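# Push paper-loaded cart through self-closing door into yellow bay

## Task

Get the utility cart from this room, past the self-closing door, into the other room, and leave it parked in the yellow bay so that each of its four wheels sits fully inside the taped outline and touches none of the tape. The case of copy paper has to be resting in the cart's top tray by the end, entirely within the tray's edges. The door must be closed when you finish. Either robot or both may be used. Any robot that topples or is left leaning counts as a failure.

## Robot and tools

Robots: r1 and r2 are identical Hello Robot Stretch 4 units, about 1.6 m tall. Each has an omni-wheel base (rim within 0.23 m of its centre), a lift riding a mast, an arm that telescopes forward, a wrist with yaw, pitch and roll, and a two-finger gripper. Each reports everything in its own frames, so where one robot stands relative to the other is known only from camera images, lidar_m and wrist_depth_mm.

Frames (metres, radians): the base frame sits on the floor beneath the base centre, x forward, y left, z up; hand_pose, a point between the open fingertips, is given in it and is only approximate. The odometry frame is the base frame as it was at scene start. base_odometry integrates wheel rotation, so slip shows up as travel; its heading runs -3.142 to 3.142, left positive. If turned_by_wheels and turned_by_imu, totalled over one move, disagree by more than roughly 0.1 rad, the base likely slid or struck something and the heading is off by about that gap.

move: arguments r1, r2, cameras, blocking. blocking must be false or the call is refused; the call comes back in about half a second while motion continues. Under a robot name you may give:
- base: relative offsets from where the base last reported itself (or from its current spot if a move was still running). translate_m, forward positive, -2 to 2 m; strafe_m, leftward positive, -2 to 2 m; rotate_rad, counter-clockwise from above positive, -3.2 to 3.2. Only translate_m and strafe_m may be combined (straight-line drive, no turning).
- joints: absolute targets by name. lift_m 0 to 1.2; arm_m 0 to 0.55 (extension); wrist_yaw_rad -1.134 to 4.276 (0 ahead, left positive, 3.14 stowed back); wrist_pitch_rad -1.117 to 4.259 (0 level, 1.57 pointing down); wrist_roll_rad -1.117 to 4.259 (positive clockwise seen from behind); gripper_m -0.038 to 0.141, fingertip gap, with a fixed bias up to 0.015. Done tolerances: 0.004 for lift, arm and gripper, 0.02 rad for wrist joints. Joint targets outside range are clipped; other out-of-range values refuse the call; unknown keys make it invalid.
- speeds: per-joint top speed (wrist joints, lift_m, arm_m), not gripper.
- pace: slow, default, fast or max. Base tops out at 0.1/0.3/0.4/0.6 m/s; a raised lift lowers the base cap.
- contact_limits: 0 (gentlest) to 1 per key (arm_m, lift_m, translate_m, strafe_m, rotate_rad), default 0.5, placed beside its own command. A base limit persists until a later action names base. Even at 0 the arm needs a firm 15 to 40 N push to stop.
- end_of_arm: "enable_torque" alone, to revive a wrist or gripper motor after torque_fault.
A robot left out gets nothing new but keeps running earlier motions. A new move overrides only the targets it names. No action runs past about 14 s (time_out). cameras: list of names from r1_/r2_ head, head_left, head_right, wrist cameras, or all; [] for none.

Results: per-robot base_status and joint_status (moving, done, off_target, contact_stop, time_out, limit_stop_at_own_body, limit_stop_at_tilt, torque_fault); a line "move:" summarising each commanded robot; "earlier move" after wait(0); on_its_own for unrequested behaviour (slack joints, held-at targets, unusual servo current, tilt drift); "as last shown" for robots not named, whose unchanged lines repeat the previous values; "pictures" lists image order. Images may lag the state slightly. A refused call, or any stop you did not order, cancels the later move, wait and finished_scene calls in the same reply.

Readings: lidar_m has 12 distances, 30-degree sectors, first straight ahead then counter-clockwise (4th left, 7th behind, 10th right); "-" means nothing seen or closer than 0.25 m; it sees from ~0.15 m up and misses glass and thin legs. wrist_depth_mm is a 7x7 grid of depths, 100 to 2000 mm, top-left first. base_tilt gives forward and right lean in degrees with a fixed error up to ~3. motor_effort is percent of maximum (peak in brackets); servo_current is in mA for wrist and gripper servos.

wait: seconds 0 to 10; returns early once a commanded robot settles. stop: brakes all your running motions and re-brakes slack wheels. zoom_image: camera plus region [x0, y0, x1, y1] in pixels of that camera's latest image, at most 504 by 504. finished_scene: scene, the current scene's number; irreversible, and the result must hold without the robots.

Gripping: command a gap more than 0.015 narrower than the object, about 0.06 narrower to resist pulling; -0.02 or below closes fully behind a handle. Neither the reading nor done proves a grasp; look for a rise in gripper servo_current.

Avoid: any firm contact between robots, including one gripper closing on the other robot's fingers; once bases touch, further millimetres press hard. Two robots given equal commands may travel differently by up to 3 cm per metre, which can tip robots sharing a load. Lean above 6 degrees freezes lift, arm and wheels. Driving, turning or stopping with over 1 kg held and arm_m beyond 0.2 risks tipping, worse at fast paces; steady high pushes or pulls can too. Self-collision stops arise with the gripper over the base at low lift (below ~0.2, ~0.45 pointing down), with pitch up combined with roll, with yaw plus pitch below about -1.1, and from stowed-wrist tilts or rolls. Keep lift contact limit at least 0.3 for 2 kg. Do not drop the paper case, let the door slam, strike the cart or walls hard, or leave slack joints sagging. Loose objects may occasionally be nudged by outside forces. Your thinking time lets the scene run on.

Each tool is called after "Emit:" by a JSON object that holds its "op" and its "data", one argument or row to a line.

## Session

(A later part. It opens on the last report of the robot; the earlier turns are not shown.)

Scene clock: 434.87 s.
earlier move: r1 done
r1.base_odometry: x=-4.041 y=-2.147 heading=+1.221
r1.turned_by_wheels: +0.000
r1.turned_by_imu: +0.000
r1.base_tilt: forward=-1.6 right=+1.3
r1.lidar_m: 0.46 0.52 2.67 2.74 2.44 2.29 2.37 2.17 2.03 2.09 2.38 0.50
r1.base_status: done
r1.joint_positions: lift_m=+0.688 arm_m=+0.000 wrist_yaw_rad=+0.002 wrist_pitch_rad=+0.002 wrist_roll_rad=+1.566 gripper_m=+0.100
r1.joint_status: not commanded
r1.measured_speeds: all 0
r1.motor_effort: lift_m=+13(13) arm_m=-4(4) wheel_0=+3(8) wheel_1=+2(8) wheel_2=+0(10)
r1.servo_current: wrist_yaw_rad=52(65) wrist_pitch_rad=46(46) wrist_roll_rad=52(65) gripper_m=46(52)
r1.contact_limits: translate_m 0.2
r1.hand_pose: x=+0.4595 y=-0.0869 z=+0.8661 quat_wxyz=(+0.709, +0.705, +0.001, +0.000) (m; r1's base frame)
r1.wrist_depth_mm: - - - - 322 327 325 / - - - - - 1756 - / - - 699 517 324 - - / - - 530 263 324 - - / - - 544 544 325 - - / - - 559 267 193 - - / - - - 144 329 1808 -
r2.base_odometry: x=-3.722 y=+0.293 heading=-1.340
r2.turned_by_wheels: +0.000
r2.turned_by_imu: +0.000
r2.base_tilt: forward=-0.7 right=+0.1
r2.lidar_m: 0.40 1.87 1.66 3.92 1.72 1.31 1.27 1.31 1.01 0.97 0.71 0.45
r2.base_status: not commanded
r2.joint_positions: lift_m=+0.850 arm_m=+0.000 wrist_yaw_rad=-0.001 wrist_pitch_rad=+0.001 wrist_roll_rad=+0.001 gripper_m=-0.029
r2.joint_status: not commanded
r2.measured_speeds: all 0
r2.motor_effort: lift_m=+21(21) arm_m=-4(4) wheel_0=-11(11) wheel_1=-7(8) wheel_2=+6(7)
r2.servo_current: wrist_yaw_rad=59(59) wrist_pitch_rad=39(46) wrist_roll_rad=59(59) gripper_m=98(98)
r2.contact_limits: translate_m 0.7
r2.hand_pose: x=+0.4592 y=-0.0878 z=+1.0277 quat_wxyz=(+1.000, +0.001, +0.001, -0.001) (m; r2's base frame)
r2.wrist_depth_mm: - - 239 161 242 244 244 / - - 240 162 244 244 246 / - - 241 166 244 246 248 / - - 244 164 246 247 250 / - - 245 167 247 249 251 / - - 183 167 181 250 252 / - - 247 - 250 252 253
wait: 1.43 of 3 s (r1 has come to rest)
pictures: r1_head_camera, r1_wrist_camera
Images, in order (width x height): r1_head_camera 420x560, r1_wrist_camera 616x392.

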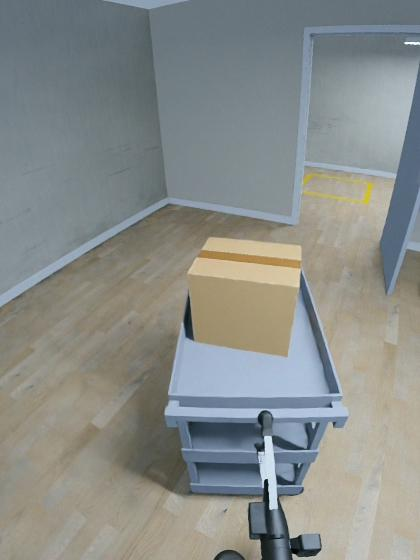

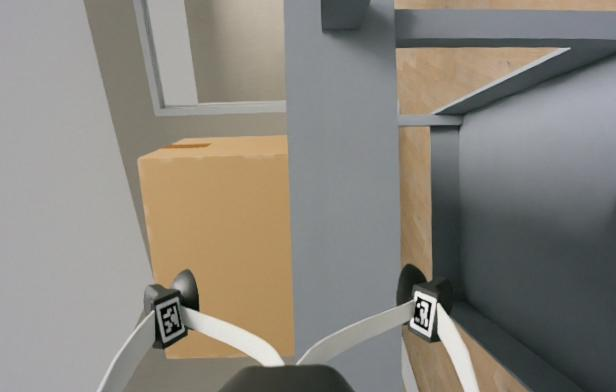

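Emit:
{"op": "move", "data": {
  "blocking": false,
  "cameras": [],
  "r1": {"base":{"translate_m":0.075},"joints":{"lift_m":0.67},"pace":"slow","contact_limits":{"translate_m":0.2}}
}}

Emit:
{"op": "wait", "data": {
  "seconds": 3,
  "cameras": ["r1_wrist_camera"]
}}

Scene clock: 444.50 s.
move: r1 moving
r1.base_odometry: x=-4.037 y=-2.135 heading=+1.221
r1.turned_by_wheels: +0.000
r1.turned_by_imu: +0.000
r1.base_tilt: forward=-1.6 right=+1.3
r1.lidar_m: 0.47 0.52 2.66 2.75 2.44 2.32 2.38 2.17 2.05 2.12 2.39 0.49
r1.base_status: translate_m moving
r1.joint_positions: lift_m=+0.671 arm_m=+0.000 wrist_yaw_rad=+0.002 wrist_pitch_rad=+0.002 wrist_roll_rad=+1.566 gripper_m=+0.100
r1.joint_status: lift_m moving
r1.measured_speeds: translate_m=+0.048 strafe_m=+0.000 rotate_rad=-0.001 lift_m=-0.023 arm_m=+0.000 wrist_yaw_rad=+0.000 wrist_pitch_rad=+0.000 wrist_roll_rad=+0.000
r1.motor_effort: lift_m=+13(14) arm_m=-4(4) wheel_0=+5(6) wheel_1=+5(6) wheel_2=-5(6)
r1.servo_current: wrist_yaw_rad=59(59) wrist_pitch_rad=39(46) wrist_roll_rad=65(65) gripper_m=39(52)
r1.contact_limits: translate_m 0.2
r1.hand_pose: x=+0.4595 y=-0.0869 z=+0.8490 quat_wxyz=(+0.709, +0.705, +0.001, +0.000) (m; r1's base frame)
r1.wrist_depth_mm: - - - - 314 315 315 / - - - - - 1808 - / - - 676 - 310 - - / - 521 517 252 - - - / - - 535 254 315 - - / - - 549 254 193 - - / - - - 144 - 1756 -
r2: as last shown
r2.base_tilt: forward=-0.6 right=+0.1
r2.lidar_m: 0.39 1.89 1.66 3.95 1.73 1.32 1.26 1.34 1.02 0.98 0.70 0.41
r2.servo_current: wrist_yaw_rad=46(59) wrist_pitch_rad=39(46) wrist_roll_rad=46(59) gripper_m=98(104)
r2.contact_limits: translate_m 0.7
r2.wrist_depth_mm: - - 239 161 242 244 244 / - - 242 162 243 244 245 / - - 241 166 246 247 248 / - - 244 164 247 247 249 / - - 245 167 248 250 250 / - - 184 166 180 251 251 / - - 247 - 251 252 253
pictures: none
No camera images: "cameras" was empty.

Scene clock: 446.00 s.
earlier move: r1 done
r1.base_odometry: x=-4.015 y=-2.077 heading=+1.221
r1.turned_by_wheels: +0.000
r1.turned_by_imu: +0.000
r1.base_tilt: forward=-1.6 right=+1.3
r1.lidar_m: 0.41 0.43 2.63 2.71 2.50 2.38 2.45 2.18 2.07 2.16 2.34 0.45
r1.base_status: done
r1.joint_positions: lift_m=+0.670 arm_m=+0.000 wrist_yaw_rad=+0.002 wrist_pitch_rad=+0.002 wrist_roll_rad=+1.566 gripper_m=+0.100
r1.joint_status: all done
r1.measured_speeds: all 0
r1.motor_effort: lift_m=+12(14) arm_m=-4(4) wheel_0=+5(7) wheel_1=+3(7) wheel_2=-3(7)
r1.servo_current: wrist_yaw_rad=65(65) wrist_pitch_rad=39(52) wrist_roll_rad=65(65) gripper_m=46(52)
r1.contact_limits: translate_m 0.2
r1.hand_pose: x=+0.4595 y=-0.0869 z=+0.8481 quat_wxyz=(+0.709, +0.705, +0.001, +0.000) (m; r1's base frame)
r1.wrist_depth_mm: - - - 242 245 1708 1229 / - - - 244 245 1808 - / - - 525 246 246 - - / - 452 452 249 248 - - / - 473 466 249 251 - - / - 492 211 251 198 - - / - 512 508 144 252 1756 -
r2.base_odometry: x=-3.722 y=+0.293 heading=-1.340
r2.turned_by_wheels: +0.000
r2.turned_by_imu: +0.000
r2.base_tilt: forward=-0.7 right=+0.1
r2.lidar_m: 0.40 1.87 1.69 3.92 1.72 1.28 1.27 1.34 1.01 0.98 0.69 0.43
r2.base_status: not commanded
r2.joint_positions: lift_m=+0.850 arm_m=+0.000 wrist_yaw_rad=-0.001 wrist_pitch_rad=+0.001 wrist_roll_rad=+0.001 gripper_m=-0.029
r2.joint_status: not commanded
r2.measured_speeds: all 0
r2.motor_effort: lift_m=+21(21) arm_m=-4(4) wheel_0=-11(11) wheel_1=-7(8) wheel_2=+6(7)
r2.servo_current: wrist_yaw_rad=46(59) wrist_pitch_rad=33(46) wrist_roll_rad=46(59) gripper_m=98(104)
r2.contact_limits: translate_m 0.7
r2.hand_pose: x=+0.4592 y=-0.0878 z=+1.0277 quat_wxyz=(+1.000, +0.001, +0.001, -0.001) (m; r2's base frame)
r2.wrist_depth_mm: - - 239 161 242 243 246 / - - 241 162 244 244 246 / - - 242 167 244 247 247 / - - 242 164 245 247 248 / - - 246 167 247 249 250 / - - 184 167 181 250 252 / - - 246 - 250 252 253
wait: 1.50 of 3 s (r1 has come to rest)
pictures: r1_wrist_camera
Images, in order (width x height): r1_wrist_camera 616x392.

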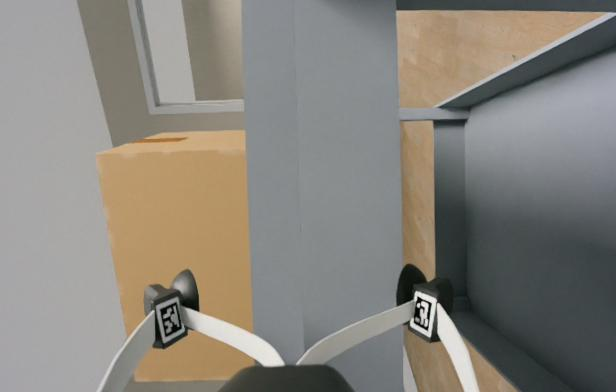

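Emit:
{"op": "move", "data": {
  "blocking": false,
  "cameras": [],
  "r1": {"base":{"translate_m":0.008},"joints":{"lift_m":0.686},"pace":"slow","contact_limits":{"translate_m":0.2}}
}}

Emit:
{"op": "wait", "data": {
  "seconds": 1,
  "cameras": ["r1_wrist_camera"]
}}

Emit:
{"op": "move", "data": {
  "blocking": false,
  "cameras": [],
  "r1": {"joints":{"gripper_m":-0.03}}
}}

Emit:
{"op": "wait", "data": {
  "seconds": 2.5,
  "cameras": ["r1_wrist_camera","r1_head_camera"]
}}

Scene clock: 451.90 s.
move: r1 moving
r1.base_odometry: x=-4.013 y=-2.070 heading=+1.221
r1.turned_by_wheels: +0.000
r1.turned_by_imu: +0.000
r1.base_tilt: forward=-1.6 right=+1.3
r1.lidar_m: 0.41 0.44 2.64 2.71 2.52 2.37 2.44 2.21 2.06 2.13 2.32 0.45
r1.base_status: translate_m moving
r1.joint_positions: lift_m=+0.685 arm_m=+0.000 wrist_yaw_rad=+0.002 wrist_pitch_rad=+0.002 wrist_roll_rad=+1.566 gripper_m=+0.100
r1.joint_status: lift_m moving
r1.measured_speeds: translate_m=+0.007 strafe_m=+0.000 rotate_rad=+0.000 lift_m=+0.016 arm_m=+0.000 wrist_yaw_rad=+0.000 wrist_pitch_rad=+0.000 wrist_roll_rad=+0.000
r1.motor_effort: lift_m=+26(26) arm_m=-3(4) wheel_0=+4(7) wheel_1=+3(7) wheel_2=-1(6)
r1.servo_current: wrist_yaw_rad=52(72) wrist_pitch_rad=39(46) wrist_roll_rad=26(65) gripper_m=46(46)
r1.contact_limits: translate_m 0.2
r1.hand_pose: x=+0.4595 y=-0.0869 z=+0.8627 quat_wxyz=(+0.709, +0.705, +0.001, +0.000) (m; r1's base frame)
r1.wrist_depth_mm: - - - 237 237 1708 1229 / - - - - 238 1661 - / - - 512 238 240 - - / - 449 445 240 241 - - / - 466 459 182 243 - - / - - 477 183 198 - - / - 500 508 144 246 1708 -
r2: as last shown
r2.turned_by_imu: +0.001
r2.lidar_m: 0.41 1.88 1.67 3.92 1.71 1.31 1.28 1.30 1.00 0.98 0.71 0.41
r2.servo_current: wrist_yaw_rad=59(59) wrist_pitch_rad=39(46) wrist_roll_rad=46(52) gripper_m=98(98)
r2.contact_limits: translate_m 0.7
r2.wrist_depth_mm: - - 241 161 241 243 245 / - - 240 162 243 245 246 / - - 242 166 245 246 248 / - - 244 164 247 248 249 / - - 246 167 248 249 250 / - - 183 166 181 251 251 / - - 248 - 251 252 252
pictures: none
No camera images: "cameras" was empty.

Scene clock: 452.27 s.
earlier move: r1 done
r1.base_odometry: x=-4.013 y=-2.069 heading=+1.221
r1.turned_by_wheels: +0.000
r1.turned_by_imu: +0.000
r1.base_tilt: forward=-1.6 right=+1.3
r1.lidar_m: 0.41 0.43 2.62 2.71 2.50 2.38 2.47 2.20 2.07 2.16 2.32 0.43
r1.base_status: done
r1.joint_positions: lift_m=+0.686 arm_m=+0.000 wrist_yaw_rad=+0.002 wrist_pitch_rad=+0.002 wrist_roll_rad=+1.566 gripper_m=+0.100
r1.joint_status: all done
r1.measured_speeds: all 0
r1.motor_effort: lift_m=+24(26) arm_m=-4(4) wheel_0=+3(7) wheel_1=+3(7) wheel_2=-1(6)
r1.servo_current: wrist_yaw_rad=46(72) wrist_pitch_rad=46(46) wrist_roll_rad=46(65) gripper_m=46(46)
r1.contact_limits: translate_m 0.2
r1.hand_pose: x=+0.4595 y=-0.0869 z=+0.8631 quat_wxyz=(+0.709, +0.705, +0.001, +0.000) (m; r1's base frame)
r1.wrist_depth_mm: - - - - 236 1708 1205 / - - - - 237 1756 - / - - 508 238 240 - - / - 445 445 239 241 - - / - 469 462 182 242 - - / - - 477 183 198 - - / - 500 508 144 245 1708 -
r2.base_odometry: x=-3.722 y=+0.293 heading=-1.340
r2.turned_by_wheels: +0.000
r2.turned_by_imu: +0.000
r2.base_tilt: forward=-0.6 right=+0.1
r2.lidar_m: 0.40 1.88 1.66 3.96 1.71 1.30 1.28 1.31 1.02 0.97 0.70 0.42
r2.base_status: not commanded
r2.joint_positions: lift_m=+0.850 arm_m=+0.000 wrist_yaw_rad=-0.001 wrist_pitch_rad=+0.001 wrist_roll_rad=+0.001 gripper_m=-0.029
r2.joint_status: not commanded
r2.measured_speeds: all 0
r2.motor_effort: lift_m=+21(21) arm_m=-4(4) wheel_0=-11(11) wheel_1=-7(8) wheel_2=+7(7)
r2.servo_current: wrist_yaw_rad=59(65) wrist_pitch_rad=39(46) wrist_roll_rad=52(65) gripper_m=91(98)
r2.contact_limits: translate_m 0.7
r2.hand_pose: x=+0.4592 y=-0.0878 z=+1.0277 quat_wxyz=(+1.000, +0.001, +0.001, -0.001) (m; r2's base frame)
r2.wrist_depth_mm: - - 239 161 242 245 245 / - - 241 162 242 245 246 / - - 242 167 245 245 247 / - - 243 164 246 247 249 / - - 245 167 247 249 250 / - - 183 167 181 251 252 / - - 247 - 250 252 252
wait: 0.37 of 1 s (r1 has come to rest)
pictures: r1_wrist_camera
Images, in order (width x height): r1_wrist_camera 616x392.

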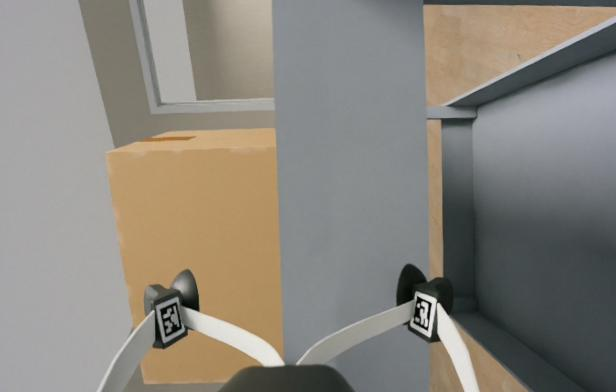

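Scene clock: 452.77 s.
move: r1 moving
r1.base_odometry: x=-4.013 y=-2.069 heading=+1.221
r1.turned_by_wheels: +0.000
r1.turned_by_imu: +0.000
r1.base_tilt: forward=-1.6 right=+1.2
r1.lidar_m: 0.40 0.42 2.62 2.72 2.50 2.37 2.46 2.20 2.07 2.13 2.32 0.44
r1.base_status: not commanded
r1.joint_positions: lift_m=+0.686 arm_m=+0.000 wrist_yaw_rad=+0.002 wrist_pitch_rad=+0.002 wrist_roll_rad=+1.566 gripper_m=+0.084
r1.joint_status: gripper_m moving
r1.measured_speeds: all 0
r1.motor_effort: lift_m=+24(24) arm_m=-4(4) wheel_0=+3(4) wheel_1=+4(4) wheel_2=-1(1)
r1.servo_current: wrist_yaw_rad=59(59) wrist_pitch_rad=39(59) wrist_roll_rad=65(65) gripper_m=85(85)
r1.contact_limits: translate_m 0.2
r1.hand_pose: x=+0.4595 y=-0.0869 z=+0.8631 quat_wxyz=(+0.709, +0.705, +0.001, +0.000) (m; r1's base frame)
r1.wrist_depth_mm: - - - - 236 1661 1205 / - - - - 237 1708 - / - - 512 238 238 - - / - 445 445 239 241 - - / - 466 469 181 241 - - / - - 213 182 198 - - / - 504 500 143 245 1863 -
r2: as last shown
r2.lidar_m: 0.35 1.86 1.66 3.93 1.73 1.31 1.28 1.31 1.00 0.98 0.69 0.44
r2.motor_effort: lift_m=+21(21) arm_m=-4(4) wheel_0=-10(11) wheel_1=-7(7) wheel_2=+7(7)
r2.servo_current: wrist_yaw_rad=46(59) wrist_pitch_rad=46(46) wrist_roll_rad=52(52) gripper_m=91(98)
r2.contact_limits: translate_m 0.7
r2.wrist_depth_mm: - - 239 161 242 244 245 / - - 242 163 243 245 246 / - - 242 166 245 247 248 / - - 243 164 246 247 249 / - - 245 167 247 249 251 / - - 184 166 181 251 252 / - - 247 - 251 252 253
pictures: none
No camera images: "cameras" was empty.

Scene clock: 454.27 s.
earlier move: r1 done
r1.base_odometry: x=-4.013 y=-2.069 heading=+1.222
r1.turned_by_wheels: +0.000
r1.turned_by_imu: +0.000
r1.base_tilt: forward=-1.6 right=+1.3
r1.lidar_m: 0.39 0.41 2.63 2.70 2.50 2.37 2.44 2.20 2.07 2.16 2.32 0.42
r1.base_status: not commanded
r1.joint_positions: lift_m=+0.686 arm_m=+0.000 wrist_yaw_rad=+0.002 wrist_pitch_rad=+0.004 wrist_roll_rad=+1.566 gripper_m=-0.029
r1.joint_status: all done
r1.measured_speeds: all 0
r1.motor_effort: lift_m=+24(24) arm_m=-4(4) wheel_0=+2(4) wheel_1=+3(4) wheel_2=+3(3)
r1.servo_current: wrist_yaw_rad=59(72) wrist_pitch_rad=46(59) wrist_roll_rad=52(65) gripper_m=85(176)
r1.contact_limits: translate_m 0.2
r1.hand_pose: x=+0.4595 y=-0.0869 z=+0.8625 quat_wxyz=(+0.709, +0.705, +0.002, -0.001) (m; r1's base frame)
r1.wrist_depth_mm: - - - - 230 1708 1182 / - - - - 233 1756 - / - - 473 174 235 - - / - 436 436 235 236 - - / - 455 459 176 237 - - / - 484 209 195 180 - - / - 155 500 151 242 137 -
r2.base_odometry: x=-3.722 y=+0.293 heading=-1.340
r2.turned_by_wheels: +0.000
r2.turned_by_imu: +0.000
r2.base_tilt: forward=-0.6 right=+0.1
r2.lidar_m: 0.40 1.89 1.68 3.95 1.73 1.29 1.27 1.33 1.00 0.99 0.71 0.42
r2.base_status: not commanded
r2.joint_positions: lift_m=+0.850 arm_m=+0.000 wrist_yaw_rad=-0.001 wrist_pitch_rad=+0.001 wrist_roll_rad=+0.001 gripper_m=-0.029
r2.joint_status: not commanded
r2.measured_speeds: all 0
r2.motor_effort: lift_m=+21(21) arm_m=-4(4) wheel_0=-11(11) wheel_1=-7(8) wheel_2=+6(7)
r2.servo_current: wrist_yaw_rad=52(59) wrist_pitch_rad=39(46) wrist_roll_rad=52(59) gripper_m=98(98)
r2.contact_limits: translate_m 0.7
r2.hand_pose: x=+0.4592 y=-0.0878 z=+1.0277 quat_wxyz=(+1.000, +0.001, +0.001, -0.001) (m; r2's base frame)
r2.wrist_depth_mm: - - 240 161 242 244 245 / - - 241 162 243 246 245 / - - 242 166 246 246 247 / - - 243 164 246 248 249 / - - 246 167 248 249 249 / - - 184 167 181 250 252 / - - 248 - 250 251 252
wait: 1.50 of 2.5 s (r1 has come to rest)
pictures: r1_head_camera, r1_wrist_camera
Images, in order (width x height): r1_head_camera 420x560, r1_wrist_camera 616x392.

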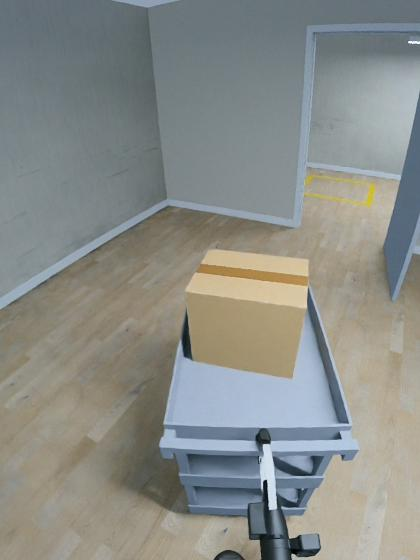

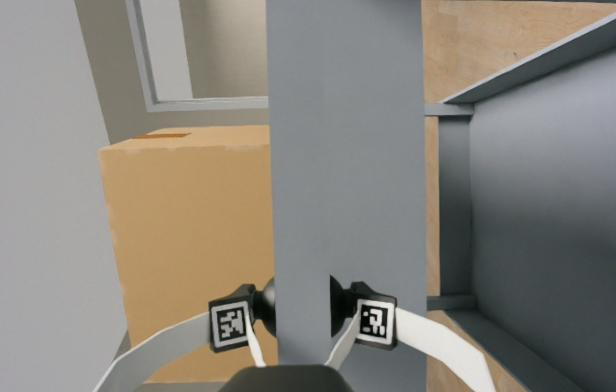

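Emit:
{"op": "move", "data": {
  "blocking": false,
  "cameras": [],
  "r1": {"base":{"translate_m":0.03,"strafe_m":0.13},"pace":"default","contact_limits":{"translate_m":0.5}}
}}

Emit:
{"op": "wait", "data": {
  "seconds": 2,
  "cameras": ["r1_wrist_camera"]
}}

Emit:
{"op": "move", "data": {
  "blocking": false,
  "cameras": [],
  "r1": {"base":{"rotate_rad":-0.12},"pace":"slow","contact_limits":{"rotate_rad":0.5}}
}}

Emit:
{"op": "wait", "data": {
  "seconds": 1,
  "cameras": ["r1_wrist_camera","r1_head_camera"]
}}

Scene clock: 479.73 s.
move: r1 moving
r1.base_odometry: x=-4.040 y=-2.051 heading=+1.220
r1.turned_by_wheels: -0.001
r1.turned_by_imu: -0.003
r1.base_tilt: forward=-1.6 right=+1.3
r1.lidar_m: 0.37 0.43 2.61 2.68 2.50 2.37 2.45 2.22 2.10 2.17 2.32 0.42
r1.base_status: translate_m moving; strafe_m moving
r1.joint_positions: lift_m=+0.686 arm_m=+0.000 wrist_yaw_rad=-0.004 wrist_pitch_rad=+0.004 wrist_roll_rad=+1.566 gripper_m=-0.029
r1.joint_status: not commanded
r1.measured_speeds: translate_m=+0.028 strafe_m=+0.122 rotate_rad=-0.005 lift_m=+0.000 arm_m=+0.000 wrist_yaw_rad=-0.039 wrist_pitch_rad=+0.000 wrist_roll_rad=+0.000
r1.motor_effort: lift_m=+24(24) arm_m=-4(4) wheel_0=-14(14) wheel_1=+7(9) wheel_2=-5(5)
r1.servo_current: wrist_yaw_rad=59(59) wrist_pitch_rad=46(46) wrist_roll_rad=46(59) gripper_m=78(91)
r1.contact_limits: translate_m 0.5
r1.hand_pose: x=+0.4590 y=-0.0885 z=+0.8625 quat_wxyz=(+0.709, +0.705, +0.000, -0.003) (m; r1's base frame)
r1.wrist_depth_mm: - - - 237 238 1618 1205 / - - - - 239 1661 - / - - 627 238 238 - - / - 439 439 237 239 - - / - 455 452 177 237 - - / - 473 202 194 179 - - / - 155 480 151 238 136 -
r2: as last shown
r2.turned_by_imu: +0.004
r2.base_tilt: forward=-0.7 right=+0.1
r2.lidar_m: 0.38 1.88 1.64 3.94 1.71 1.32 1.28 1.30 1.00 0.99 0.71 0.42
r2.servo_current: wrist_yaw_rad=46(52) wrist_pitch_rad=39(46) wrist_roll_rad=52(52) gripper_m=91(98)
r2.contact_limits: translate_m 0.7
r2.wrist_depth_mm: - - 239 161 242 243 244 / - - 240 162 243 246 246 / - - 242 166 244 246 247 / - - 243 165 245 247 249 / - - 245 168 248 249 250 / - - 183 166 181 250 251 / - - 248 - 250 252 253
pictures: none
No camera images: "cameras" was empty.

Scene clock: 480.97 s.
earlier move: r1 done
r1.base_odometry: x=-4.124 y=-1.997 heading=+1.221
r1.turned_by_wheels: +0.000
r1.turned_by_imu: +0.001
r1.base_tilt: forward=-1.6 right=+1.3
r1.lidar_m: 0.38 2.67 2.49 2.60 2.46 2.34 2.40 2.34 2.21 2.26 2.39 0.42
r1.base_status: done
r1.joint_positions: lift_m=+0.686 arm_m=+0.000 wrist_yaw_rad=-0.008 wrist_pitch_rad=+0.007 wrist_roll_rad=+1.566 gripper_m=-0.029
r1.joint_status: not commanded
r1.measured_speeds: all 0
r1.motor_effort: lift_m=+24(24) arm_m=+5(5) wheel_0=-3(17) wheel_1=+1(10) wheel_2=-6(11)
r1.servo_current: wrist_yaw_rad=72(78) wrist_pitch_rad=59(59) wrist_roll_rad=20(65) gripper_m=46(91)
r1.contact_limits: translate_m 0.5
r1.hand_pose: x=+0.4584 y=-0.0898 z=+0.8618 quat_wxyz=(+0.709, +0.705, -0.001, -0.005) (m; r1's base frame)
r1.wrist_depth_mm: - - - 154 212 1576 - / - - 585 156 216 - - / - 415 418 216 220 - - / - 436 436 162 224 - - / - 462 462 164 226 - - / - 492 206 168 181 - - / - - 179 128 234 137 -
r2.base_odometry: x=-3.722 y=+0.293 heading=-1.340
r2.turned_by_wheels: +0.000
r2.turned_by_imu: +0.000
r2.base_tilt: forward=-0.6 right=+0.1
r2.lidar_m: 0.40 1.89 1.66 3.97 1.72 1.32 1.28 1.34 1.01 0.97 0.68 0.42
r2.base_status: not commanded
r2.joint_positions: lift_m=+0.850 arm_m=+0.000 wrist_yaw_rad=-0.001 wrist_pitch_rad=+0.001 wrist_roll_rad=+0.001 gripper_m=-0.029
r2.joint_status: not commanded
r2.measured_speeds: all 0
r2.motor_effort: lift_m=+21(21) arm_m=-4(4) wheel_0=-11(11) wheel_1=-7(8) wheel_2=+6(7)
r2.servo_current: wrist_yaw_rad=39(52) wrist_pitch_rad=39(46) wrist_roll_rad=52(65) gripper_m=98(98)
r2.contact_limits: translate_m 0.7
r2.hand_pose: x=+0.4592 y=-0.0878 z=+1.0277 quat_wxyz=(+1.000, +0.001, +0.001, -0.001) (m; r2's base frame)
r2.wrist_depth_mm: - - 240 161 242 244 245 / - - 240 162 244 245 246 / - - 241 166 246 246 247 / - - 243 164 247 247 249 / - - 244 167 248 249 251 / - - 183 166 180 249 251 / - - 247 - 251 253 253
wait: 1.23 of 2 s (r1 has come to rest)
pictures: r1_wrist_camera
Images, in order (width x height): r1_wrist_camera 616x392.

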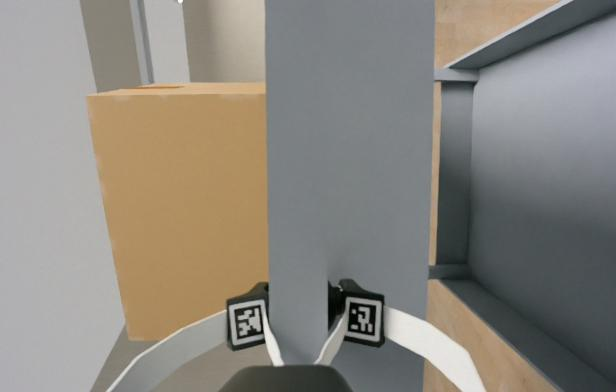

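Scene clock: 481.47 s.
move: r1 moving
r1.base_odometry: x=-4.124 y=-1.997 heading=+1.121
r1.turned_by_wheels: -0.100
r1.turned_by_imu: -0.101
r1.base_tilt: forward=-1.5 right=+1.3
r1.lidar_m: 0.38 0.41 2.48 2.55 2.53 2.35 2.35 2.43 2.18 2.23 2.44 0.42
r1.base_status: rotate_rad moving
r1.joint_positions: lift_m=+0.686 arm_m=+0.000 wrist_yaw_rad=+0.003 wrist_pitch_rad=+0.007 wrist_roll_rad=+1.566 gripper_m=-0.029
r1.joint_status: not commanded
r1.measured_speeds: translate_m=+0.000 strafe_m=-0.001 rotate_rad=-0.211 lift_m=+0.000 arm_m=+0.001 wrist_yaw_rad=+0.000 wrist_pitch_rad=+0.004 wrist_roll_rad=+0.001
r1.motor_effort: lift_m=+24(24) arm_m=+4(5) wheel_0=+10(10) wheel_1=+4(7) wheel_2=+5(5)
r1.servo_current: wrist_yaw_rad=33(72) wrist_pitch_rad=46(52) wrist_roll_rad=46(59) gripper_m=52(59)
r1.contact_limits: rotate_rad 0.5
r1.hand_pose: x=+0.4595 y=-0.0865 z=+0.8617 quat_wxyz=(+0.709, +0.705, +0.004, -0.001) (m; r1's base frame)
r1.wrist_depth_mm: - - - 219 220 1618 - / - - - 220 222 - - / - 413 418 163 223 - - / - 433 436 165 226 - - / - 452 455 167 229 - - / - 477 469 168 183 - - / - 492 177 - 234 136 -
r2: as last shown
r2.base_tilt: forward=-0.7 right=+0.1
r2.lidar_m: 0.40 1.87 1.62 3.94 1.71 1.30 1.28 1.31 1.01 0.98 0.72 0.42
r2.motor_effort: lift_m=+21(21) arm_m=-4(4) wheel_0=-10(11) wheel_1=-7(8) wheel_2=+6(7)
r2.servo_current: wrist_yaw_rad=39(52) wrist_pitch_rad=33(46) wrist_roll_rad=46(59) gripper_m=91(98)
r2.contact_limits: translate_m 0.7
r2.wrist_depth_mm: - - 240 161 242 243 244 / - - 241 162 243 244 245 / - - 242 167 245 246 247 / - - 243 164 246 246 248 / - - 245 168 247 249 250 / - - 183 167 180 251 252 / - - 248 - 250 253 254
pictures: none
No camera images: "cameras" was empty.

Scene clock: 481.97 s.
earlier move: r1 done
r1.base_odometry: x=-4.124 y=-1.997 heading=+1.101
r1.turned_by_wheels: -0.019
r1.turned_by_imu: -0.020
r1.base_tilt: forward=-1.6 right=+1.3
r1.lidar_m: 0.40 0.42 2.49 2.51 2.59 2.35 2.37 2.42 2.20 2.21 2.55 0.41
r1.base_status: done
r1.joint_positions: lift_m=+0.686 arm_m=+0.000 wrist_yaw_rad=+0.003 wrist_pitch_rad=+0.007 wrist_roll_rad=+1.566 gripper_m=-0.029
r1.joint_status: not commanded
r1.measured_speeds: all 0
r1.motor_effort: lift_m=+24(24) arm_m=+4(5) wheel_0=+1(10) wheel_1=+2(7) wheel_2=+2(5)
r1.servo_current: wrist_yaw_rad=59(72) wrist_pitch_rad=59(59) wrist_roll_rad=59(65) gripper_m=52(59)
r1.contact_limits: rotate_rad 0.5
r1.hand_pose: x=+0.4595 y=-0.0866 z=+0.8617 quat_wxyz=(+0.709, +0.705, +0.004, -0.002) (m; r1's base frame)
r1.wrist_depth_mm: - - - 227 229 1661 - / - - - 228 229 809 - / - 424 427 229 230 - - / - 433 436 168 229 - - / - 449 449 168 229 - - / - 466 210 180 182 - - / - 480 180 - 229 128 -
r2.base_odometry: x=-3.722 y=+0.293 heading=-1.340
r2.turned_by_wheels: +0.000
r2.turned_by_imu: +0.000
r2.base_tilt: forward=-0.7 right=+0.0
r2.lidar_m: 0.42 1.86 1.65 3.94 1.73 1.32 1.27 1.33 1.01 0.98 0.70 0.44
r2.base_status: not commanded
r2.joint_positions: lift_m=+0.850 arm_m=+0.000 wrist_yaw_rad=-0.001 wrist_pitch_rad=+0.001 wrist_roll_rad=+0.001 gripper_m=-0.029
r2.joint_status: not commanded
r2.measured_speeds: all 0
r2.motor_effort: lift_m=+21(21) arm_m=-4(4) wheel_0=-11(11) wheel_1=-7(8) wheel_2=+7(7)
r2.servo_current: wrist_yaw_rad=52(59) wrist_pitch_rad=39(46) wrist_roll_rad=39(59) gripper_m=98(104)
r2.contact_limits: translate_m 0.7
r2.hand_pose: x=+0.4592 y=-0.0878 z=+1.0277 quat_wxyz=(+1.000, +0.001, +0.001, -0.001) (m; r2's base frame)
r2.wrist_depth_mm: - - 239 161 242 243 245 / - - 242 162 243 244 246 / - - 243 167 245 246 248 / - - 243 164 247 248 249 / - - 245 167 249 249 250 / - - 183 167 181 250 251 / - - 248 - 252 251 253
wait: 0.50 of 1 s (r1 has come to rest)
pictures: r1_head_camera, r1_wrist_camera
Images, in order (width x height): r1_head_camera 420x560, r1_wrist_camera 616x392.

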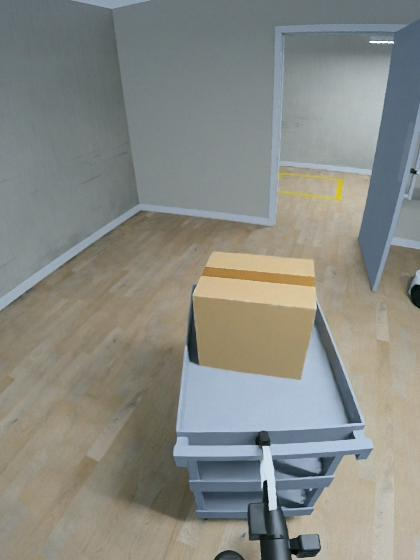

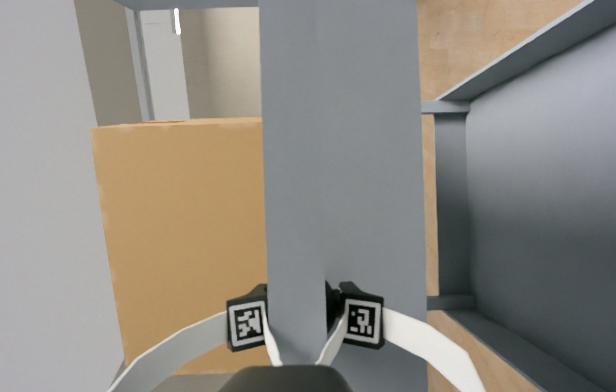

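Emit:
{"op": "move", "data": {
  "blocking": false,
  "cameras": [],
  "r1": {"base":{"translate_m":0.03,"strafe_m":0.16},"pace":"default","contact_limits":{"translate_m":0.5}}
}}

Emit:
{"op": "wait", "data": {
  "seconds": 2,
  "cameras": []
}}

Emit:
{"op": "move", "data": {
  "blocking": false,
  "cameras": [],
  "r1": {"base":{"rotate_rad":-0.16},"pace":"slow","contact_limits":{"rotate_rad":0.5}}
}}

Emit:
{"op": "wait", "data": {
  "seconds": 1,
  "cameras": ["r1_wrist_camera","r1_head_camera"]
}}

Emit:
{"op": "move", "data": {
  "blocking": false,
  "cameras": [],
  "r1": {"base":{"translate_m":0.03,"strafe_m":0.16},"pace":"default","contact_limits":{"translate_m":0.5}}
}}

Emit:
{"op": "wait", "data": {
  "seconds": 2,
  "cameras": []
}}

Emit:
{"op": "move", "data": {
  "blocking": false,
  "cameras": [],
  "r1": {"base":{"rotate_rad":-0.14},"pace":"slow","contact_limits":{"rotate_rad":0.5}}
}}

Emit:
{"op": "wait", "data": {
  "seconds": 1,
  "cameras": ["r1_wrist_camera","r1_head_camera"]
}}

Scene clock: 495.27 s.
move: r1 moving
r1.base_odometry: x=-4.151 y=-1.976 heading=+1.100
r1.turned_by_wheels: -0.001
r1.turned_by_imu: -0.002
r1.base_tilt: forward=-1.6 right=+1.3
r1.lidar_m: 0.36 2.75 2.45 2.49 2.60 2.32 2.37 2.44 2.23 2.25 2.51 0.43
r1.base_status: translate_m moving; strafe_m moving
r1.joint_positions: lift_m=+0.686 arm_m=+0.000 wrist_yaw_rad=-0.004 wrist_pitch_rad=+0.007 wrist_roll_rad=+1.566 gripper_m=-0.029
r1.joint_status: not commanded
r1.measured_speeds: translate_m=+0.025 strafe_m=+0.126 rotate_rad=-0.008 lift_m=+0.000 arm_m=+0.000 wrist_yaw_rad=-0.042 wrist_pitch_rad=+0.000 wrist_roll_rad=+0.000
r1.motor_effort: lift_m=+24(24) arm_m=+3(4) wheel_0=-12(12) wheel_1=+9(9) wheel_2=-5(5)
r1.servo_current: wrist_yaw_rad=52(59) wrist_pitch_rad=46(52) wrist_roll_rad=52(59) gripper_m=52(59)
r1.contact_limits: translate_m 0.5
r1.hand_pose: x=+0.4590 y=-0.0885 z=+0.8616 quat_wxyz=(+0.709, +0.705, +0.001, -0.004) (m; r1's base frame)
r1.wrist_depth_mm: - - - 236 236 1708 1255 / - - - 234 234 1756 - / - 436 436 234 234 - - / - 439 439 171 233 - - / - 445 449 170 231 - - / - 462 187 181 181 - - / - 469 473 128 229 136 -
r2: as last shown
r2.turned_by_imu: +0.002
r2.base_tilt: forward=-0.7 right=+0.1
r2.lidar_m: 0.39 1.91 1.67 3.94 1.69 1.32 1.26 1.33 1.01 0.98 0.68 0.42
r2.motor_effort: lift_m=+21(21) arm_m=-4(4) wheel_0=-11(11) wheel_1=-7(7) wheel_2=+6(7)
r2.servo_current: wrist_yaw_rad=46(59) wrist_pitch_rad=39(46) wrist_roll_rad=46(52) gripper_m=91(98)
r2.contact_limits: translate_m 0.7
r2.wrist_depth_mm: - - 239 161 242 244 245 / - - 240 163 244 246 245 / - - 243 166 245 246 247 / - - 244 164 246 247 249 / - - 244 167 248 249 251 / - - 183 167 180 251 252 / - - 248 - 250 251 254
pictures: none
No camera images: "cameras" was empty.

Scene clock: 496.63 s.
earlier move: r1 done
r1.base_odometry: x=-4.253 y=-1.897 heading=+1.101
r1.turned_by_wheels: +0.001
r1.turned_by_imu: +0.001
r1.base_tilt: forward=-1.6 right=+1.3
r1.lidar_m: 0.40 2.62 2.31 2.35 2.55 2.31 2.33 2.62 2.36 2.38 2.51 0.42
r1.base_status: done
r1.joint_positions: lift_m=+0.686 arm_m=+0.000 wrist_yaw_rad=-0.006 wrist_pitch_rad=+0.007 wrist_roll_rad=+1.566 gripper_m=-0.029
r1.joint_status: not commanded
r1.measured_speeds: all 0
r1.motor_effort: lift_m=+24(24) arm_m=+0(4) wheel_0=+0(14) wheel_1=+1(10) wheel_2=-3(12)
r1.servo_current: wrist_yaw_rad=52(72) wrist_pitch_rad=52(59) wrist_roll_rad=52(65) gripper_m=52(59)
r1.contact_limits: translate_m 0.5
r1.hand_pose: x=+0.4587 y=-0.0892 z=+0.8616 quat_wxyz=(+0.709, +0.705, +0.000, -0.005) (m; r1's base frame)
r1.wrist_depth_mm: - - - 148 204 - - / - 402 402 151 210 - - / - 415 415 154 214 - - / - 436 439 158 220 - - / - 473 466 163 225 - - / - - 208 167 181 1756 - / - - 179 129 236 136 1229
r2.base_odometry: x=-3.722 y=+0.293 heading=-1.340
r2.turned_by_wheels: +0.000
r2.turned_by_imu: +0.000
r2.base_tilt: forward=-0.7 right=+0.0
r2.lidar_m: 0.40 1.88 1.68 3.93 1.69 1.28 1.27 1.33 1.00 0.98 0.70 0.42
r2.base_status: not commanded
r2.joint_positions: lift_m=+0.850 arm_m=+0.000 wrist_yaw_rad=-0.001 wrist_pitch_rad=+0.001 wrist_roll_rad=+0.001 gripper_m=-0.029
r2.joint_status: not commanded
r2.measured_speeds: all 0
r2.motor_effort: lift_m=+21(21) arm_m=-4(4) wheel_0=-11(11) wheel_1=-7(8) wheel_2=+6(7)
r2.servo_current: wrist_yaw_rad=39(59) wrist_pitch_rad=46(46) wrist_roll_rad=65(65) gripper_m=91(98)
r2.contact_limits: translate_m 0.7
r2.hand_pose: x=+0.4592 y=-0.0878 z=+1.0277 quat_wxyz=(+1.000, +0.001, +0.001, -0.001) (m; r2's base frame)
r2.wrist_depth_mm: - - 239 161 242 243 245 / - - 240 162 243 244 246 / - - 243 166 245 246 247 / - - 244 164 246 248 249 / - - 245 167 248 248 250 / - - 183 167 180 251 251 / - - 247 - 250 251 252
wait: 1.37 of 2 s (r1 has come to rest)
pictures: none
No camera images: "cameras" was empty.

Scene clock: 497.13 s.
move: r1 moving
r1.base_odometry: x=-4.253 y=-1.897 heading=+0.986
r1.turned_by_wheels: -0.115
r1.turned_by_imu: -0.116
r1.base_tilt: forward=-1.6 right=+1.3
r1.lidar_m: 0.40 0.42 2.37 2.34 2.70 2.32 2.33 2.74 2.36 2.36 2.73 0.43
r1.base_status: rotate_rad moving
r1.joint_positions: lift_m=+0.686 arm_m=+0.000 wrist_yaw_rad=+0.004 wrist_pitch_rad=+0.007 wrist_roll_rad=+1.566 gripper_m=-0.029
r1.joint_status: not commanded
r1.measured_speeds: translate_m=+0.001 strafe_m=+0.000 rotate_rad=-0.315 lift_m=+0.000 arm_m=+0.000 wrist_yaw_rad=+0.004 wrist_pitch_rad=+0.000 wrist_roll_rad=+0.000
r1.motor_effort: lift_m=+24(24) arm_m=-2(2) wheel_0=+10(12) wheel_1=+2(7) wheel_2=+4(6)
r1.servo_current: wrist_yaw_rad=52(72) wrist_pitch_rad=39(59) wrist_roll_rad=52(52) gripper_m=52(59)
r1.contact_limits: rotate_rad 0.5
r1.hand_pose: x=+0.4596 y=-0.0863 z=+0.8616 quat_wxyz=(+0.709, +0.705, +0.004, -0.001) (m; r1's base frame)
r1.wrist_depth_mm: - - - 213 216 1708 - / - - - 216 219 - - / - 413 418 220 222 - - / - 433 436 163 225 - - / - 462 455 166 229 - - / - 488 466 181 183 - - / - - 175 - 235 136 -
r2: as last shown
r2.base_tilt: forward=-0.6 right=+0.0
r2.lidar_m: 0.37 1.86 1.67 3.94 1.70 1.31 1.27 1.32 1.02 0.98 0.71 0.43
r2.servo_current: wrist_yaw_rad=39(52) wrist_pitch_rad=46(46) wrist_roll_rad=59(65) gripper_m=98(98)
r2.contact_limits: translate_m 0.7
r2.wrist_depth_mm: - - 239 161 242 243 245 / - - 241 163 244 244 246 / - - 243 166 245 246 248 / - - 243 164 246 248 250 / - - 245 167 248 250 250 / - - 183 167 181 251 252 / - - 247 - 251 252 252
pictures: none
No camera images: "cameras" was empty.

Scene clock: 497.73 s.
earlier move: r1 done
r1.base_odometry: x=-4.253 y=-1.897 heading=+0.942
r1.turned_by_wheels: -0.044
r1.turned_by_imu: -0.044
r1.base_tilt: forward=-1.6 right=+1.3
r1.lidar_m: 0.38 0.40 2.37 2.34 2.68 2.32 2.32 2.63 2.38 2.35 2.67 0.44
r1.base_status: done
r1.joint_positions: lift_m=+0.686 arm_m=+0.000 wrist_yaw_rad=+0.003 wrist_pitch_rad=+0.007 wrist_roll_rad=+1.566 gripper_m=-0.029
r1.joint_status: not commanded
r1.measured_speeds: all 0
r1.motor_effort: lift_m=+24(24) arm_m=-3(4) wheel_0=+2(12) wheel_1=+2(7) wheel_2=+5(7)
r1.servo_current: wrist_yaw_rad=59(72) wrist_pitch_rad=46(59) wrist_roll_rad=52(59) gripper_m=52(59)
r1.contact_limits: rotate_rad 0.5
r1.hand_pose: x=+0.4596 y=-0.0865 z=+0.8616 quat_wxyz=(+0.709, +0.705, +0.004, -0.001) (m; r1's base frame)
r1.wrist_depth_mm: - - - 229 229 1618 - / - - - 229 230 1708 - / - 421 430 229 230 - - / - 436 439 169 231 - - / - 455 452 169 232 - - / - 466 208 178 181 - - / - 477 180 - 231 128 -
r2.base_odometry: x=-3.722 y=+0.293 heading=-1.340
r2.turned_by_wheels: +0.000
r2.turned_by_imu: +0.000
r2.base_tilt: forward=-0.7 right=+0.1
r2.lidar_m: 0.39 1.89 1.67 3.91 1.69 1.30 1.27 1.34 0.98 0.98 0.68 0.42
r2.base_status: not commanded
r2.joint_positions: lift_m=+0.850 arm_m=+0.000 wrist_yaw_rad=-0.001 wrist_pitch_rad=+0.001 wrist_roll_rad=+0.001 gripper_m=-0.029
r2.joint_status: not commanded
r2.measured_speeds: all 0
r2.motor_effort: lift_m=+21(21) arm_m=-4(4) wheel_0=-11(11) wheel_1=-7(8) wheel_2=+6(7)
r2.servo_current: wrist_yaw_rad=46(52) wrist_pitch_rad=46(46) wrist_roll_rad=39(65) gripper_m=91(98)
r2.contact_limits: translate_m 0.7
r2.hand_pose: x=+0.4592 y=-0.0878 z=+1.0277 quat_wxyz=(+1.000, +0.001, +0.001, -0.001) (m; r2's base frame)
r2.wrist_depth_mm: - - 240 161 242 243 245 / - - 240 162 243 245 247 / - - 242 166 245 246 248 / - - 243 164 246 248 249 / - - 244 167 247 249 250 / - - 183 167 181 250 252 / - - 247 - 250 251 253
wait: 0.60 of 1 s (r1 has come to rest)
pictures: r1_head_camera, r1_wrist_camera
Images, in order (width x height): r1_head_camera 420x560, r1_wrist_camera 616x392.

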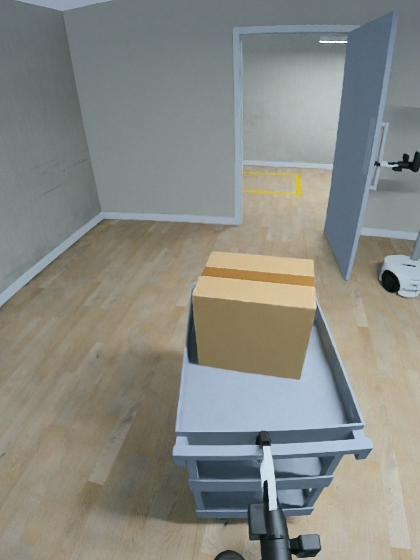

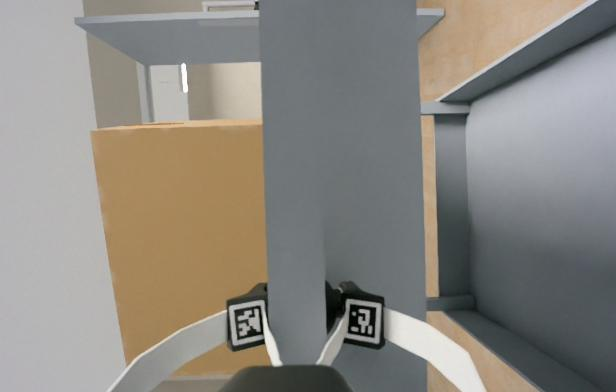

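Scene clock: 498.23 s.
move: r1 moving
r1.base_odometry: x=-4.276 y=-1.873 heading=+0.941
r1.turned_by_wheels: -0.001
r1.turned_by_imu: -0.001
r1.base_tilt: forward=-1.7 right=+1.3
r1.lidar_m: 0.37 2.81 2.33 2.32 2.62 2.33 2.29 2.63 2.40 2.38 2.69 0.44
r1.base_status: translate_m moving; strafe_m moving
r1.joint_positions: lift_m=+0.686 arm_m=+0.000 wrist_yaw_rad=-0.004 wrist_pitch_rad=+0.007 wrist_roll_rad=+1.566 gripper_m=-0.029
r1.joint_status: not commanded
r1.measured_speeds: translate_m=+0.024 strafe_m=+0.126 rotate_rad=-0.006 lift_m=+0.000 arm_m=+0.000 wrist_yaw_rad=-0.032 wrist_pitch_rad=+0.000 wrist_roll_rad=+0.000
r1.motor_effort: lift_m=+24(24) arm_m=-3(4) wheel_0=-12(12) wheel_1=+6(11) wheel_2=-4(4)
r1.servo_current: wrist_yaw_rad=59(65) wrist_pitch_rad=46(59) wrist_roll_rad=52(65) gripper_m=52(59)
r1.contact_limits: translate_m 0.5
r1.hand_pose: x=+0.4590 y=-0.0884 z=+0.8616 quat_wxyz=(+0.709, +0.705, +0.001, -0.004) (m; r1's base frame)
r1.wrist_depth_mm: - - - 236 237 1708 1229 / - - - 235 236 1808 - / - 430 433 234 234 - - / - 439 439 172 233 - - / - 449 452 171 231 - - / - 462 187 187 181 - - / - 473 473 128 229 128 -
r2: as last shown
r2.base_tilt: forward=-0.6 right=+0.1
r2.lidar_m: 0.40 1.87 1.70 3.94 1.69 1.31 1.28 1.33 1.00 0.97 0.70 0.42
r2.servo_current: wrist_yaw_rad=46(52) wrist_pitch_rad=46(46) wrist_roll_rad=46(52) gripper_m=91(98)
r2.contact_limits: translate_m 0.7
r2.wrist_depth_mm: - - 239 161 242 243 245 / - - 240 162 244 246 246 / - - 242 166 245 246 248 / - - 243 164 247 248 248 / - - 245 167 249 250 251 / - - 184 166 180 251 251 / - - 248 - 250 251 254
pictures: none
No camera images: "cameras" was empty.

Scene clock: 499.60 s.
earlier move: r1 done
r1.base_odometry: x=-4.365 y=-1.779 heading=+0.941
r1.turned_by_wheels: +0.001
r1.turned_by_imu: +0.001
r1.base_tilt: forward=-1.6 right=+1.3
r1.lidar_m: 0.42 2.63 2.21 2.19 2.49 2.33 2.30 2.65 2.54 2.54 2.85 0.42
r1.base_status: done
r1.joint_positions: lift_m=+0.686 arm_m=+0.000 wrist_yaw_rad=-0.004 wrist_pitch_rad=+0.007 wrist_roll_rad=+1.566 gripper_m=-0.029
r1.joint_status: not commanded
r1.measured_speeds: all 0
r1.motor_effort: lift_m=+24(24) arm_m=+4(4) wheel_0=-2(14) wheel_1=+1(11) wheel_2=-4(11)
r1.servo_current: wrist_yaw_rad=52(72) wrist_pitch_rad=52(59) wrist_roll_rad=52(65) gripper_m=52(65)
r1.contact_limits: translate_m 0.5
r1.hand_pose: x=+0.4589 y=-0.0885 z=+0.8616 quat_wxyz=(+0.709, +0.705, +0.001, -0.004) (m; r1's base frame)
r1.wrist_depth_mm: - - - 148 206 - - / - 424 402 150 210 - - / - 410 415 154 215 - - / - 436 439 159 220 - - / - 477 469 163 226 - - / - 504 206 168 181 1756 - / - - 180 128 237 136 -
r2.base_odometry: x=-3.722 y=+0.293 heading=-1.340
r2.turned_by_wheels: +0.000
r2.turned_by_imu: +0.000
r2.base_tilt: forward=-0.6 right=+0.1
r2.lidar_m: 0.40 1.89 1.73 3.94 1.72 1.29 1.28 1.31 1.01 0.99 0.72 0.42
r2.base_status: not commanded
r2.joint_positions: lift_m=+0.850 arm_m=+0.000 wrist_yaw_rad=-0.001 wrist_pitch_rad=+0.001 wrist_roll_rad=+0.001 gripper_m=-0.029
r2.joint_status: not commanded
r2.measured_speeds: all 0
r2.motor_effort: lift_m=+21(21) arm_m=-4(4) wheel_0=-11(11) wheel_1=-7(8) wheel_2=+7(7)
r2.servo_current: wrist_yaw_rad=46(59) wrist_pitch_rad=39(46) wrist_roll_rad=52(59) gripper_m=91(98)
r2.contact_limits: translate_m 0.7
r2.hand_pose: x=+0.4592 y=-0.0878 z=+1.0277 quat_wxyz=(+1.000, +0.001, +0.001, -0.001) (m; r2's base frame)
r2.wrist_depth_mm: - - 239 161 242 244 244 / - - 241 162 244 245 245 / - - 241 166 245 246 248 / - - 242 164 246 247 249 / - - 246 167 248 250 250 / - - 183 167 180 250 252 / - - 247 - 250 252 253
wait: 1.37 of 2 s (r1 has come to rest)
pictures: none
No camera images: "cameras" was empty.

Scene clock: 500.10 s.
move: r1 moving
r1.base_odometry: x=-4.365 y=-1.779 heading=+0.833
r1.turned_by_wheels: -0.108
r1.turned_by_imu: -0.109
r1.base_tilt: forward=-1.6 right=+1.3
r1.lidar_m: 0.40 0.43 2.27 2.16 2.32 2.35 2.30 2.50 2.58 2.52 2.70 0.42
r1.base_status: rotate_rad moving
r1.joint_positions: lift_m=+0.686 arm_m=+0.000 wrist_yaw_rad=+0.004 wrist_pitch_rad=+0.007 wrist_roll_rad=+1.566 gripper_m=-0.029
r1.joint_status: not commanded
r1.measured_speeds: translate_m=+0.001 strafe_m=+0.000 rotate_rad=-0.266 lift_m=+0.000 arm_m=+0.000 wrist_yaw_rad=+0.000 wrist_pitch_rad=+0.000 wrist_roll_rad=+0.000
r1.motor_effort: lift_m=+24(24) arm_m=+4(4) wheel_0=+9(11) wheel_1=+6(7) wheel_2=+6(6)
r1.servo_current: wrist_yaw_rad=46(65) wrist_pitch_rad=65(65) wrist_roll_rad=59(65) gripper_m=52(59)
r1.contact_limits: rotate_rad 0.5
r1.hand_pose: x=+0.4596 y=-0.0864 z=+0.8616 quat_wxyz=(+0.709, +0.705, +0.004, -0.001) (m; r1's base frame)
r1.wrist_depth_mm: - - - 211 213 1661 - / - - - 157 216 - - / - 413 413 217 220 - - / - 430 436 161 223 - - / - 455 459 165 227 - - / - 480 473 167 185 - - / - - 176 - 235 136 -
r2: as last shown
r2.base_tilt: forward=-0.7 right=+0.1
r2.lidar_m: 0.40 1.86 1.73 3.96 1.70 1.31 1.27 1.32 1.00 0.98 0.69 0.39
r2.motor_effort: lift_m=+21(21) arm_m=-4(4) wheel_0=-11(11) wheel_1=-8(8) wheel_2=+7(7)
r2.servo_current: wrist_yaw_rad=46(52) wrist_pitch_rad=39(46) wrist_roll_rad=59(59) gripper_m=91(98)
r2.contact_limits: translate_m 0.7
r2.wrist_depth_mm: - - 240 161 242 243 246 / - - 241 162 244 245 246 / - - 242 166 244 246 248 / - - 243 164 247 248 248 / - - 245 167 248 249 250 / - - 183 167 180 250 251 / - - 247 - 251 252 252
pictures: none
No camera images: "cameras" was empty.

Scene clock: 500.63 s.
earlier move: r1 done
r1.base_odometry: x=-4.365 y=-1.779 heading=+0.802
r1.turned_by_wheels: -0.031
r1.turned_by_imu: -0.031
r1.base_tilt: forward=-1.5 right=+1.3
r1.lidar_m: 0.37 0.41 2.25 2.17 2.32 2.35 2.32 2.50 2.59 2.53 2.68 0.42
r1.base_status: done
r1.joint_positions: lift_m=+0.686 arm_m=+0.000 wrist_yaw_rad=+0.003 wrist_pitch_rad=+0.007 wrist_roll_rad=+1.566 gripper_m=-0.029
r1.joint_status: not commanded
r1.measured_speeds: all 0
r1.motor_effort: lift_m=+24(24) arm_m=-2(4) wheel_0=+1(11) wheel_1=+2(7) wheel_2=+4(6)
r1.servo_current: wrist_yaw_rad=39(72) wrist_pitch_rad=46(65) wrist_roll_rad=52(65) gripper_m=52(59)
r1.contact_limits: rotate_rad 0.5
r1.hand_pose: x=+0.4595 y=-0.0867 z=+0.8616 quat_wxyz=(+0.709, +0.705, +0.004, -0.002) (m; r1's base frame)
r1.wrist_depth_mm: - - - 226 228 1618 - / - - - 228 229 1661 - / - 421 427 229 229 - - / - 433 436 168 230 - - / - 455 452 168 229 - - / - 469 208 178 181 - - / - - 183 - 232 128 -
r2.base_odometry: x=-3.722 y=+0.293 heading=-1.340
r2.turned_by_wheels: +0.000
r2.turned_by_imu: +0.000
r2.base_tilt: forward=-0.7 right=+0.1
r2.lidar_m: 0.37 1.83 1.72 3.93 1.71 1.29 1.25 1.33 1.03 0.98 0.69 0.42
r2.base_status: not commanded
r2.joint_positions: lift_m=+0.850 arm_m=+0.000 wrist_yaw_rad=-0.001 wrist_pitch_rad=+0.001 wrist_roll_rad=+0.001 gripper_m=-0.029
r2.joint_status: not commanded
r2.measured_speeds: all 0
r2.motor_effort: lift_m=+21(21) arm_m=-4(4) wheel_0=-11(11) wheel_1=-7(8) wheel_2=+7(7)
r2.servo_current: wrist_yaw_rad=59(59) wrist_pitch_rad=39(46) wrist_roll_rad=39(59) gripper_m=98(98)
r2.contact_limits: translate_m 0.7
r2.hand_pose: x=+0.4592 y=-0.0878 z=+1.0277 quat_wxyz=(+1.000, +0.001, +0.001, -0.001) (m; r2's base frame)
r2.wrist_depth_mm: - - 240 161 243 243 246 / - - 241 162 245 244 246 / - - 242 166 245 246 247 / - - 244 164 247 247 248 / - - 244 167 248 249 250 / - - 183 167 181 250 252 / - - 247 - 250 250 253
wait: 0.53 of 1 s (r1 has come to rest)
pictures: r1_head_camera, r1_wrist_camera
Images, in order (width x height): r1_head_camera 420x560, r1_wrist_camera 616x392.

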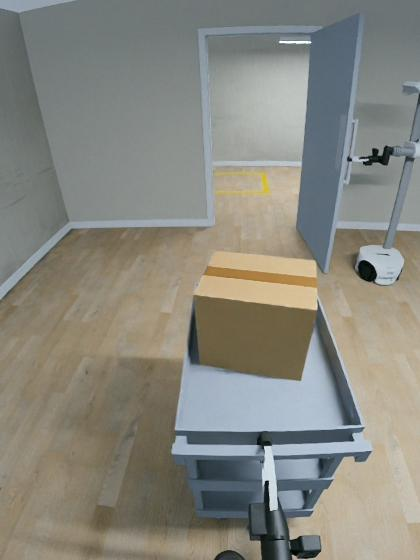

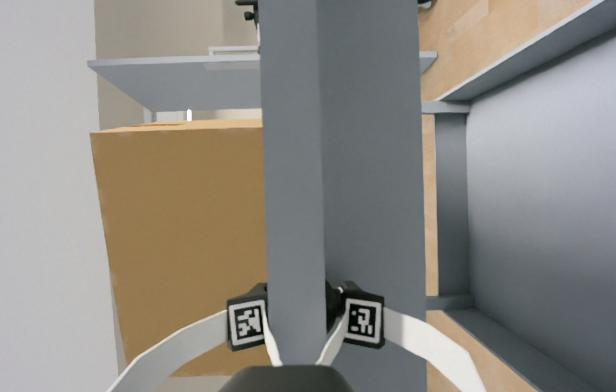

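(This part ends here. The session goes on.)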